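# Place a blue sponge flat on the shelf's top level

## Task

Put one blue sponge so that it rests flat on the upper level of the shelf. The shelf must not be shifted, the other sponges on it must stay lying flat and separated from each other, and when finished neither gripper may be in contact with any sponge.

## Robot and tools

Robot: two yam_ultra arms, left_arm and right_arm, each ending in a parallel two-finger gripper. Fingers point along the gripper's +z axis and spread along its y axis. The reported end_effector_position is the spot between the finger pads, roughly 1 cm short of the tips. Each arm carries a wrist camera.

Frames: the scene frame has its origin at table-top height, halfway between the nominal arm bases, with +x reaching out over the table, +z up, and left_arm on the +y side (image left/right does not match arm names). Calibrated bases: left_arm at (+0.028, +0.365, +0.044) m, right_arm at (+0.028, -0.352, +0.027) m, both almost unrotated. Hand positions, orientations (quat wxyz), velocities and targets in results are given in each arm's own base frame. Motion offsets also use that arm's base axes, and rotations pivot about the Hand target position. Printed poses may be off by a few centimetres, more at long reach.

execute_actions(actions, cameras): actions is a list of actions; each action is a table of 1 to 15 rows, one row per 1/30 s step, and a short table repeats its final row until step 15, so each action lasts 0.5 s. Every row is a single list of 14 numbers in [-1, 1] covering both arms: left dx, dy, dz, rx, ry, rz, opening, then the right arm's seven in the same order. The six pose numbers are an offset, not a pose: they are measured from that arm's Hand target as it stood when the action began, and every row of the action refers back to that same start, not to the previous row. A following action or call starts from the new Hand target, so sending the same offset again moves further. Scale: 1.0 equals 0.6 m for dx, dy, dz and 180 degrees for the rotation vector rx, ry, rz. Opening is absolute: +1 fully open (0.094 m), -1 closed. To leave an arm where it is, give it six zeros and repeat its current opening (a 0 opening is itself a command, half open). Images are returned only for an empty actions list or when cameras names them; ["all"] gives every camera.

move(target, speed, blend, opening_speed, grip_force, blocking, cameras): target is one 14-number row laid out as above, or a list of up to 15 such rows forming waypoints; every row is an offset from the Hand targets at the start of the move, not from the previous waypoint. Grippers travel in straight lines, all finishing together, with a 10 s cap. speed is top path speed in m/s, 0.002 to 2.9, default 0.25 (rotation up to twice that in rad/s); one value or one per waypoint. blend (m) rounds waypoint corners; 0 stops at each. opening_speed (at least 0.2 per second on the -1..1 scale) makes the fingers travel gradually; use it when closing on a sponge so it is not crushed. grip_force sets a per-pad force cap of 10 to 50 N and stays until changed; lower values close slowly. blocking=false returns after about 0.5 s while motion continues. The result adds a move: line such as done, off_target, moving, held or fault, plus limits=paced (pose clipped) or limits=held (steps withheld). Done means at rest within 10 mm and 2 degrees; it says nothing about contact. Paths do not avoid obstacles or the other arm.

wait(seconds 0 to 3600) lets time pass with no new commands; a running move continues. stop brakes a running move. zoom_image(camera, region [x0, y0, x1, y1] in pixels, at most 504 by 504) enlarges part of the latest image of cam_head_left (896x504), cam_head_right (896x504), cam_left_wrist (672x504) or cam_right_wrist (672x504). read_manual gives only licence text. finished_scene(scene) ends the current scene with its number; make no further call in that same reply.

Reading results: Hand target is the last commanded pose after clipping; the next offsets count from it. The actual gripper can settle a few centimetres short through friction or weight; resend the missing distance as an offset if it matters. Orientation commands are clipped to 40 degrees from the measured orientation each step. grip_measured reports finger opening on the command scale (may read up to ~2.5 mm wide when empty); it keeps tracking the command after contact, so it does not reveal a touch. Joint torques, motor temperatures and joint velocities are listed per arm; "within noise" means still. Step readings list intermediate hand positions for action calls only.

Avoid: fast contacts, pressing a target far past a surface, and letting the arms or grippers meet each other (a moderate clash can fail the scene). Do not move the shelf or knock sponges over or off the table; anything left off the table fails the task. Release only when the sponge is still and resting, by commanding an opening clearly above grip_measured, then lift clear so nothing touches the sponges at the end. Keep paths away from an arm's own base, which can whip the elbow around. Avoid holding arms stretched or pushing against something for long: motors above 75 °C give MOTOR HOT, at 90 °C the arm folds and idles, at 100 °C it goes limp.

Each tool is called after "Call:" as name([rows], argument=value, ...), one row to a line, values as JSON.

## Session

Call:
execute_actions(actions=[])

Scene clock: 0.00 s.
left_arm: end_effector_position=(+0.4082, +0.0455, +0.1046) grip_measured=+1.000 end_effector_quat_wxyz=(+0.570, -0.097, +0.805, +0.132) | right_arm: end_effector_position=(+0.4048, -0.0244, +0.1132) grip_measured=+1.000 end_effector_quat_wxyz=(+0.603, +0.037, +0.793, -0.077)
Joint positions: left_arm=[-0.056 1.587 0.449 0.792 -0.382 -0.026 0.094] | right_arm=[0.02 1.559 0.378 0.914 0.187 -0.031 0.094]
Joint velocities: within noise
Joint torques (N m): no reading
Motor temperatures (°C): left_arm=[26 27 28 25 24 27 28] | right_arm=[27 29 26 27 27 28 28]
Heat: left arm: 28 °C; right arm: 29 °C.
Hand target: left_arm +0.4138, +0.0462, +0.1220; +0.591, -0.106, +0.789, +0.129 | right_arm +0.4095, -0.0258, +0.1301; +0.623, +0.039, +0.777, -0.081
Tool commands: left_gripper/opening=+1.0 right_gripper/opening=+1.0

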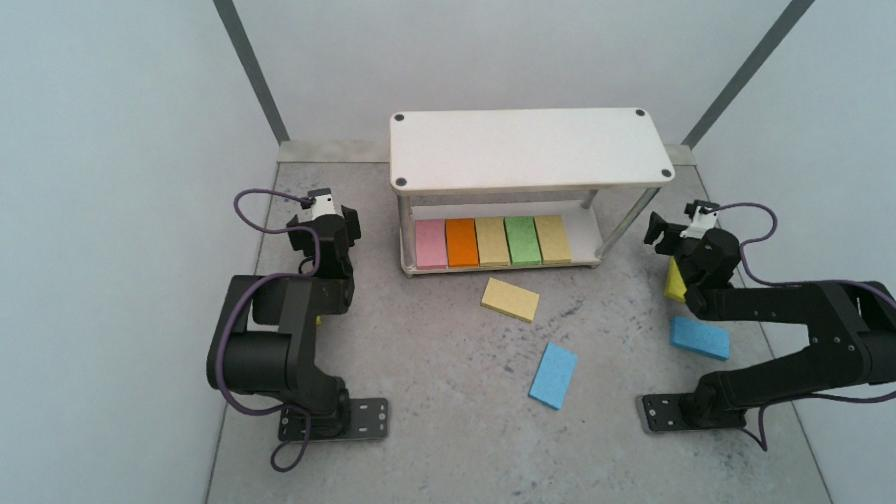

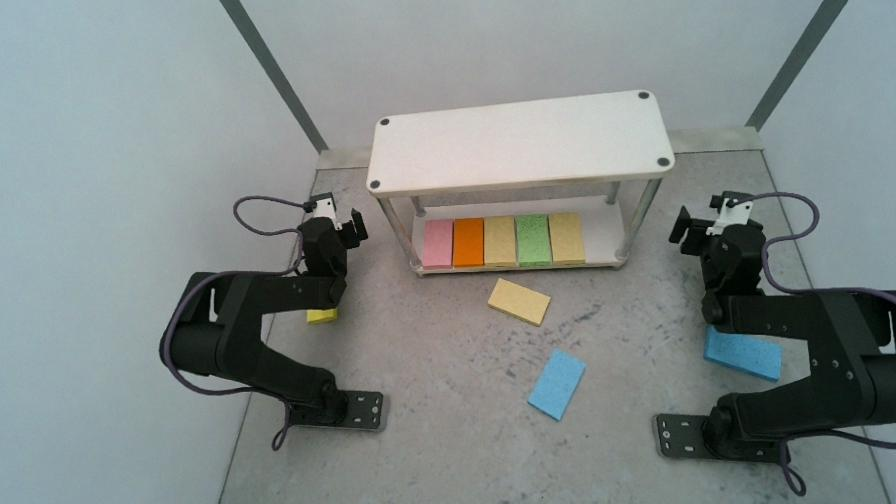

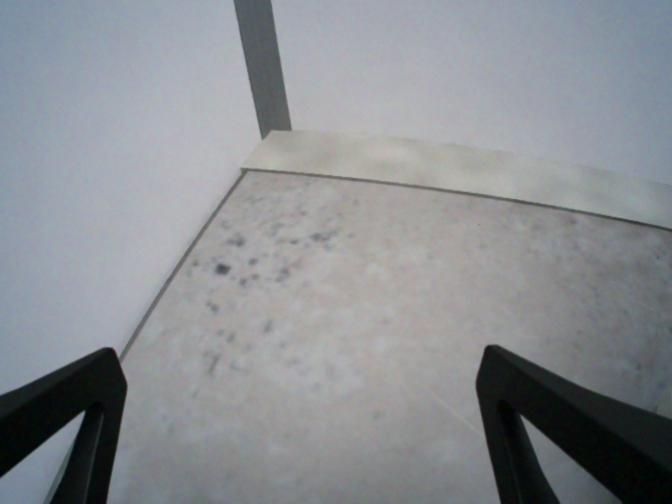

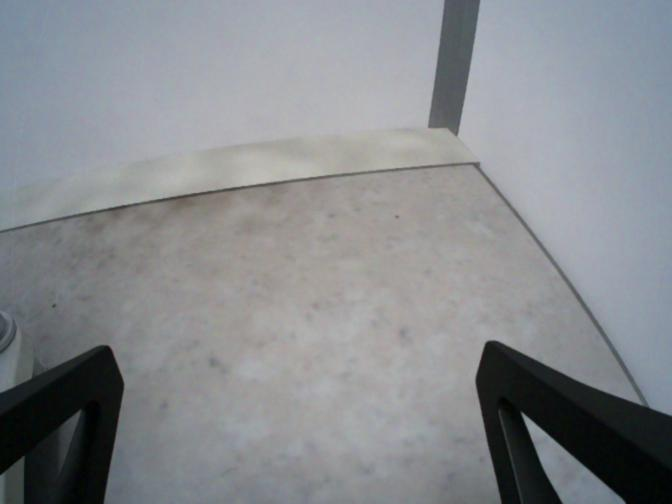

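Call:
move([
  [-0.14,-0.01,0.213,0,0.01,-0.03,1,0,0,0,0,0,0,1],
  [-0.323,-0.36,0.213,0.0157,0.117,-0.432,1,0,0,0,0,0,0,1],
  [-0.28,-0.577,0.13,0.002,0.115,-0.345,1,0,0,0,0,0,0,1],
  [-0.595,-0.794,-0.018,-0.0161,0.1125,-0.2537,1,0,0,0,0,0,0,1],
], blend=[0.05,0.05,0.06,0], speed=0.4, cameras=["cam_head_left","cam_left_wrist"])

Scene clock: 8.73 s.
left_arm: end_effector_position=(+0.0515, -0.4221, +0.0936) grip_measured=+1.000 end_effector_quat_wxyz=(+0.426, +0.236, +0.867, -0.107) | right_arm: end_effector_position=(+0.4048, -0.0244, +0.1132) grip_measured=+1.000 end_effector_quat_wxyz=(+0.603, +0.037, +0.793, -0.077)
Joint positions: left_arm=[-1.777 1.889 1.243 -0.555 -0.853 -1.076 0.094] | right_arm=[0.02 1.559 0.378 0.914 0.187 -0.031 0.094]
Joint torques (N m): left_arm=[-0.25 -6.16 8.73 0.53 -0.87 -0.11] | right_arm=[-0.09 -5.94 5.16 2.21 -0.01 0]
Heat: left arm: 29 °C; right arm: 30 °C.
Hand target: left_arm +0.0568, -0.4302, +0.1112; +0.447, +0.217, +0.860, -0.112 | right_arm +0.4095, -0.0258, +0.1301; +0.623, +0.039, +0.777, -0.081
Off the commanded pose: left_arm 0.020 m, 3 deg | right_arm 0.018 m, 3 deg.
move: off_target (left_arm)

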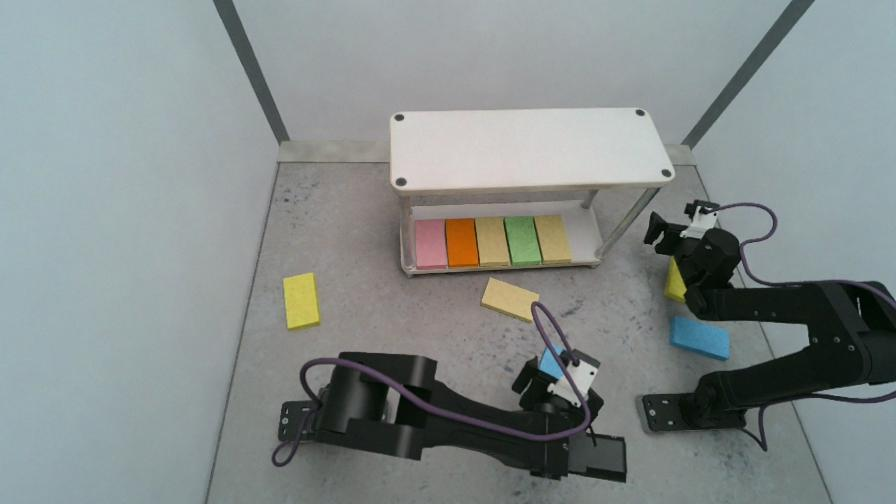

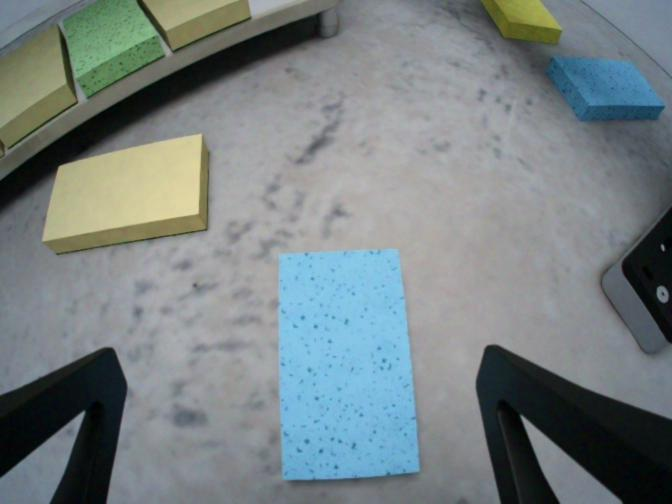

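Call:
move(target=[0.0375,-0.0467,-0.142,0,0,0.003,1,0,0,0,0,0,0,1], cameras=["cam_left_wrist"])

Scene clock: 11.07 s.
left_arm: end_effector_position=(+0.0781, -0.4504, +0.0217) grip_measured=+1.000 end_effector_quat_wxyz=(+0.436, +0.224, +0.866, -0.096) | right_arm: end_effector_position=(+0.4048, -0.0244, +0.1132) grip_measured=+1.000 end_effector_quat_wxyz=(+0.603, +0.037, +0.793, -0.077)
Joint positions: left_arm=[-1.703 2.118 1.243 -0.283 -0.854 -1.008 0.094] | right_arm=[0.02 1.559 0.378 0.914 0.187 -0.031 0.094]
Joint torques (N m): left_arm=[0.38 -7.17 4.89 1.12 -0.61 0.05] | right_arm=[-0.09 -5.94 5.18 2.22 -0.01 0]
Heat: left arm: 30 °C; right arm: 30 °C.
Hand target: left_arm +0.0793, -0.4582, +0.0260; +0.448, +0.213, +0.861, -0.110 | right_arm +0.4095, -0.0258, +0.1301; +0.623, +0.039, +0.777, -0.081
Off the commanded pose: left_arm 0.009 m, 3 deg | right_arm 0.018 m, 3 deg.
move: off_target (left_arm)

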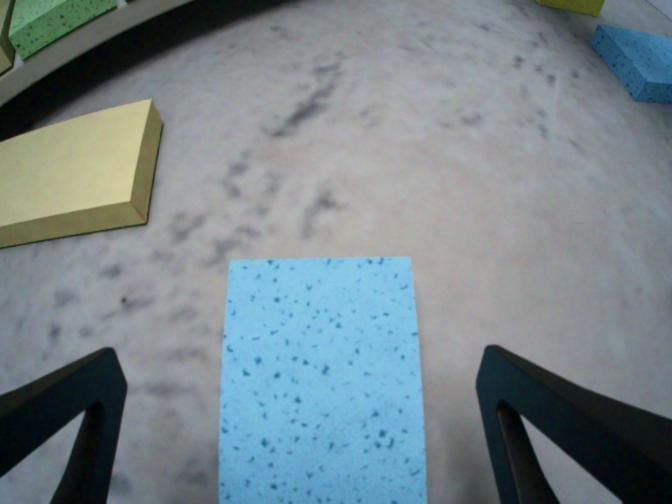

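Call:
move([
  [-0.005,-0.007,-0.073,0,0,0,1,0,0,0,0,0,0,1],
  [-0.005,-0.007,-0.073,0,0,0,0.2,0,0,0,0,0,0,1],
], speed=0.15, opening_speed=1.2, cameras=["cam_left_wrist"])

Scene clock: 14.03 s.
left_arm: end_effector_position=(+0.0779, -0.4576, -0.0195) grip_measured=+0.302 end_effector_quat_wxyz=(+0.439, +0.222, +0.865, -0.097) | right_arm: end_effector_position=(+0.4048, -0.0244, +0.1132) grip_measured=+1.000 end_effector_quat_wxyz=(+0.603, +0.037, +0.793, -0.077)
Joint positions: left_arm=[-1.703 2.241 1.243 -0.156 -0.86 -1.008 0.061] | right_arm=[0.02 1.559 0.378 0.914 0.187 -0.031 0.094]
Joint torques (N m): left_arm=[-0.06 -7.71 3.93 1.13 -0.56 -0.04] | right_arm=[-0.1 -5.96 5.18 2.21 -0.01 -0.01]
Heat: left arm: 30 °C; right arm: 31 °C.
Hand target: left_arm +0.0763, -0.4624, -0.0178; +0.448, +0.213, +0.861, -0.110 | right_arm +0.4095, -0.0258, +0.1301; +0.623, +0.039, +0.777, -0.081
Off the commanded pose: left_arm 0.005 m, 2 deg | right_arm 0.018 m, 3 deg.
move: done

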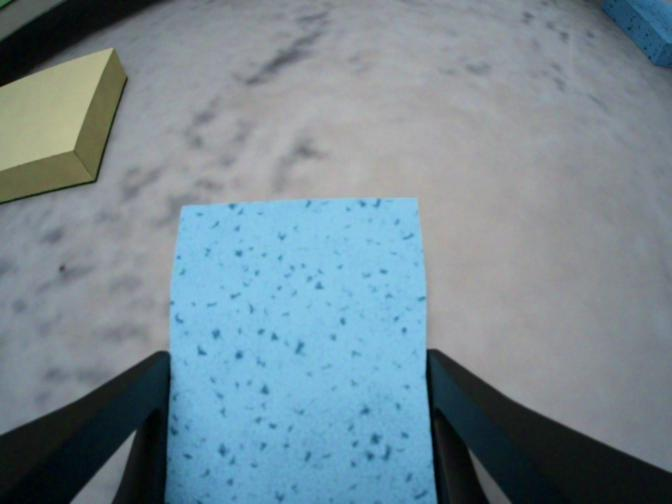

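Call:
move([
  [0,0,0,0,0,0,1,0,0,0,0,0,0,1],
  [-0.001,0.005,-0.018,0,0,0,1,0,0,0,0,0,0,1],
  [-0.001,0.005,-0.018,0,0,0,0.2,0,0,0,0,0,0,1],
], speed=0.15, opening_speed=1.8, cameras=["cam_left_wrist"])

Scene clock: 17.60 s.
left_arm: end_effector_position=(+0.0775, -0.4606, -0.0253) grip_measured=+0.329 end_effector_quat_wxyz=(+0.439, +0.219, +0.865, -0.103) | right_arm: end_effector_position=(+0.4048, -0.0244, +0.1132) grip_measured=+1.000 end_effector_quat_wxyz=(+0.603, +0.037, +0.793, -0.077)
Joint positions: left_arm=[-1.703 2.261 1.243 -0.122 -0.86 -1.008 0.062] | right_arm=[0.02 1.559 0.378 0.914 0.187 -0.031 0.094]
Joint torques (N m): left_arm=[-0.24 -7.66 2.61 1.16 -0.58 -0.09] | right_arm=[-0.1 -5.94 5.18 2.21 -0.01 -0.01]
Heat: left arm: 30 °C; right arm: 31 °C.
Hand target: left_arm +0.0757, -0.4594, -0.0286; +0.448, +0.213, +0.861, -0.110 | right_arm +0.4095, -0.0258, +0.1301; +0.623, +0.039, +0.777, -0.081
Off the commanded pose: left_arm 0.004 m, 1 deg | right_arm 0.018 m, 3 deg.
move: done

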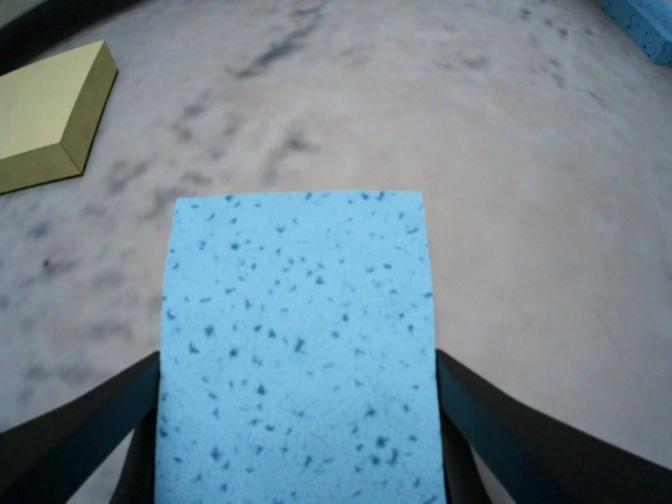

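Call:
move([
  [0,0,0.05,0,0,0,0.2,0,0,0,0,0,0,1],
  [0.032,0.099,0.298,0,0,-0.04,0.2,0,0,0,0,0,0,1],
  [0.207,0.316,0.714,0,0,-0.12,0.2,0,0,0,0,0,0,1],
  [0.513,0.311,0.731,0,0,-0.203,0.2,0,0,0,0,0,0,1],
], speed=0.3, blend=[0.02,0.06,0.06,0], cameras=["cam_head_left","cam_left_wrist"])

Scene clock: 22.87 s.
left_arm: end_effector_position=(+0.3915, -0.2719, +0.4011) grip_measured=+0.329 end_effector_quat_wxyz=(+0.400, +0.463, +0.756, -0.233) | right_arm: end_effector_position=(+0.4048, -0.0244, +0.1132) grip_measured=+1.000 end_effector_quat_wxyz=(+0.603, +0.037, +0.793, -0.077)
Joint positions: left_arm=[-0.418 2.052 2.714 -1.384 0.526 0.438 0.062] | right_arm=[0.02 1.559 0.378 0.914 0.187 -0.031 0.094]
Joint torques (N m): left_arm=[0.5 -6.26 7.09 1.06 0.49 0.05] | right_arm=[-0.1 -5.96 5.18 2.21 -0.01 0]
Motor temperatures (°C): left_arm=[26 28 30 27 25 27 28] | right_arm=[27 29 27 32 27 28 28]
Heat: left arm: 30 °C; right arm: 32 °C.
Hand target: left_arm +0.3835, -0.2728, +0.4100; +0.391, +0.472, +0.751, -0.245 | right_arm +0.4095, -0.0258, +0.1301; +0.623, +0.039, +0.777, -0.081
Off the commanded pose: left_arm 0.012 m, 2 deg | right_arm 0.018 m, 3 deg.
move: off_target (left_arm); blend cut to 0.0149 m at target 1

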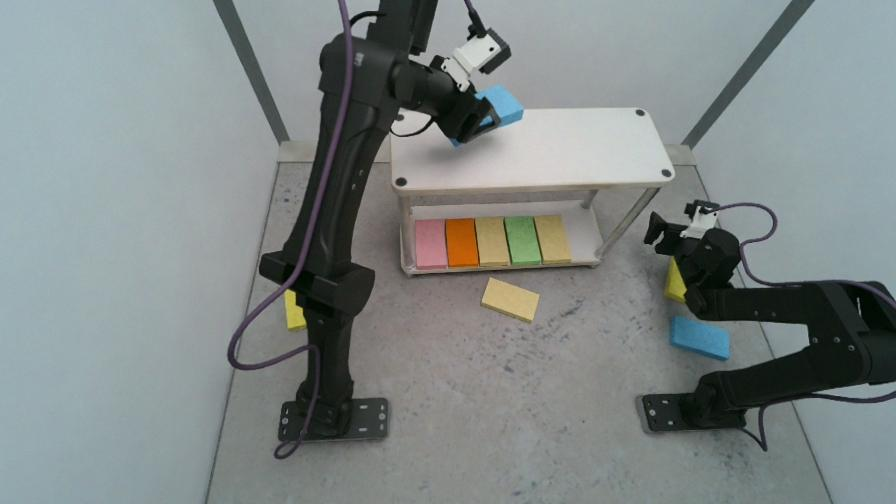

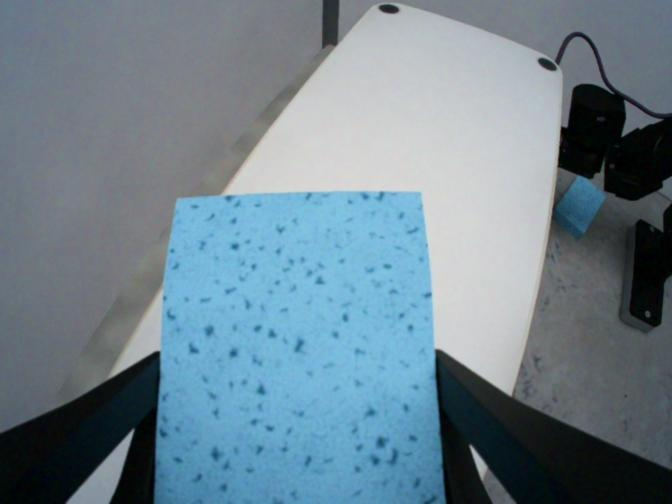

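Call:
move(target=[0,0,-0.092,-0.01,-0.005,0,0.2,0,0,0,0,0,0,1], speed=0.12)

Call:
move(target=[0,0,-0.016,0,0,0,0.2,0,0,0,0,0,0,1], speed=0.05, cameras=["cam_head_left","cam_head_right","cam_left_wrist"])

Call:
zoom_image(camera="cam_head_left", region=[380, 70, 580, 220])

Scene clock: 25.17 s.
left_arm: end_effector_position=(+0.3899, -0.2712, +0.3339) grip_measured=+0.329 end_effector_quat_wxyz=(+0.376, +0.468, +0.762, -0.245) | right_arm: end_effector_position=(+0.4048, -0.0244, +0.1132) grip_measured=+1.000 end_effector_quat_wxyz=(+0.603, +0.037, +0.793, -0.077)
Joint positions: left_arm=[-0.407 1.813 2.052 -1.021 0.559 0.457 0.062] | right_arm=[0.02 1.559 0.378 0.914 0.187 -0.031 0.094]
Joint torques (N m): left_arm=[0.39 -9.37 3.67 1.68 0.38 -0.11] | right_arm=[-0.09 -5.94 5.18 2.21 -0.01 0]
Heat: left arm: 30 °C; right arm: 32 °C.
Hand target: left_arm +0.3835, -0.2728, +0.3548; +0.404, +0.468, +0.744, -0.253 | right_arm +0.4095, -0.0258, +0.1301; +0.623, +0.039, +0.777, -0.081
Off the commanded pose: left_arm 0.022 m, 4 deg | right_arm 0.018 m, 3 deg.
move: off_target (left_arm)

Scene clock: 26.13 s.
left_arm: end_effector_position=(+0.3898, -0.2711, +0.3332) grip_measured=+0.329 end_effector_quat_wxyz=(+0.388, +0.469, +0.755, -0.243) | right_arm: end_effector_position=(+0.4048, -0.0244, +0.1132) grip_measured=+1.000 end_effector_quat_wxyz=(+0.603, +0.037, +0.793, -0.077)
Joint positions: left_arm=[-0.407 1.78 1.987 -0.96 0.559 0.457 0.062] | right_arm=[0.02 1.559 0.378 0.914 0.187 -0.031 0.094]
Joint torques (N m): left_arm=[0.4 -8.42 3.43 1.59 0.37 -0.13] | right_arm=[-0.09 -5.94 5.19 2.21 -0.01 0]
Heat: left arm: 30 °C; right arm: 33 °C.
Hand target: left_arm +0.3835, -0.2728, +0.3452; +0.404, +0.468, +0.744, -0.253 | right_arm +0.4095, -0.0258, +0.1301; +0.623, +0.039, +0.777, -0.081
Off the commanded pose: left_arm 0.014 m, 2 deg | right_arm 0.018 m, 3 deg.
move: off_target (left_arm)

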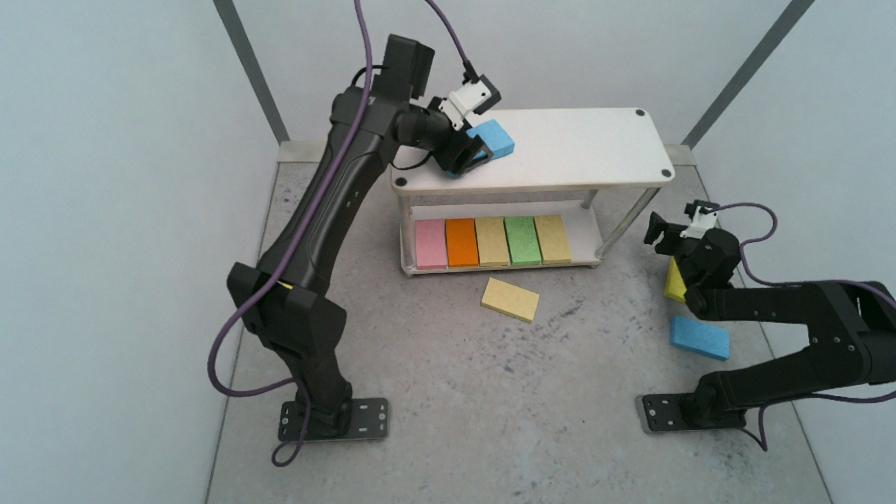

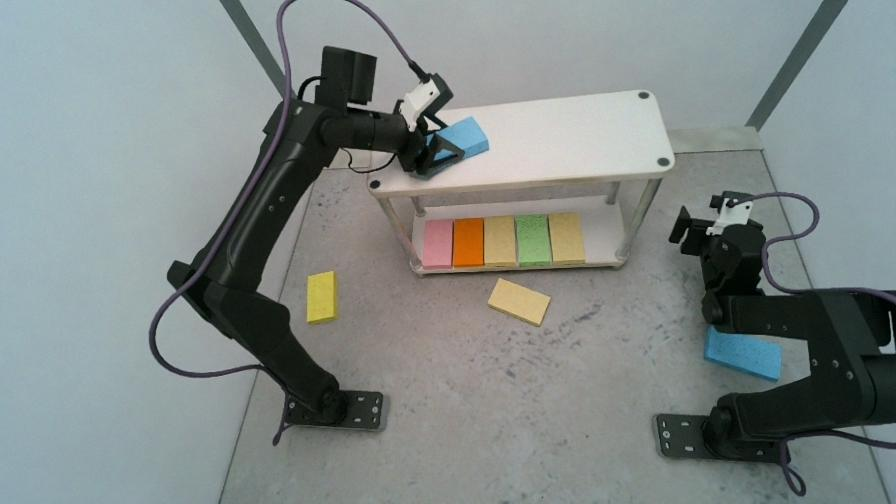

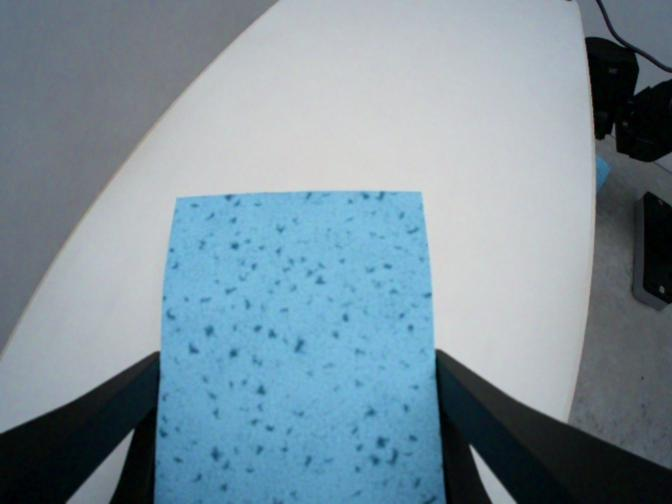

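Scaled by 2.520 from the camera's image (finer frame: 1280x720).

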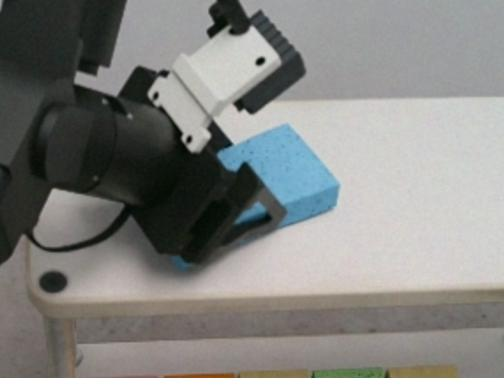

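Call:
move([
  [0,0,-0.004,0.005,0.003,0,1,0,0,0,0,0,0,1],
  [-0.025,0.04,0.16,0.005,0.003,0,1,0,0,0,0,0,0,1],
], speed=[0.1,0.15], opening_speed=2, cameras=["cam_head_left","cam_left_wrist","cam_head_right"])

Scene clock: 29.93 s.
left_arm: end_effector_position=(+0.3743, -0.2524, +0.4353) grip_measured=+0.997 end_effector_quat_wxyz=(+0.428, +0.457, +0.741, -0.241) | right_arm: end_effector_position=(+0.4048, -0.0244, +0.1132) grip_measured=+1.000 end_effector_quat_wxyz=(+0.603, +0.037, +0.793, -0.077)
Joint positions: left_arm=[-0.376 2.031 2.823 -1.457 0.576 0.443 0.094] | right_arm=[0.02 1.559 0.378 0.914 0.187 -0.031 0.094]
Joint torques (N m): left_arm=[0.54 -5.67 6.23 1.08 0.46 -0.01] | right_arm=[-0.09 -5.94 5.18 2.21 -0.01 0]
Heat: left arm: 30 °C; right arm: 33 °C.
Hand target: left_arm +0.3685, -0.2488, +0.4412; +0.397, +0.470, +0.748, -0.249 | right_arm +0.4095, -0.0258, +0.1301; +0.623, +0.039, +0.777, -0.081
Off the commanded pose: left_arm 0.009 m, 4 deg | right_arm 0.018 m, 3 deg.
move: off_target (left_arm)
Images, in order (width x height): cam_head_left 896x504, cam_head_right 896x504, cam_left_wrist 672x504.

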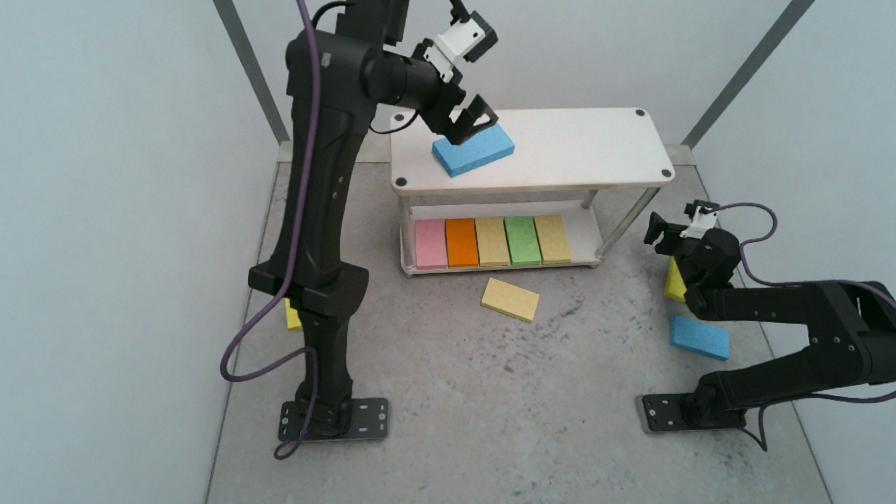

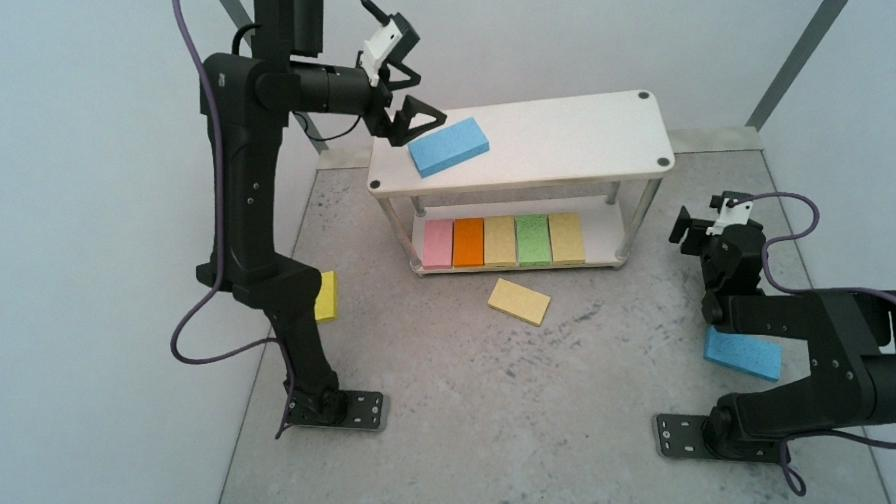

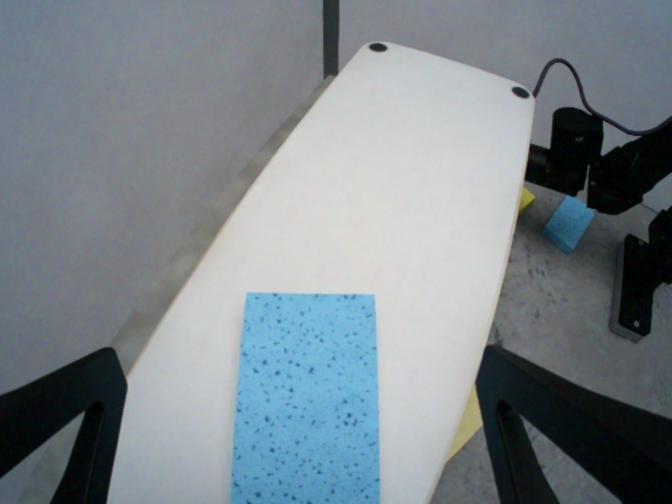

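Call:
finished_scene(scene=3)

The scene is finished: the task was done.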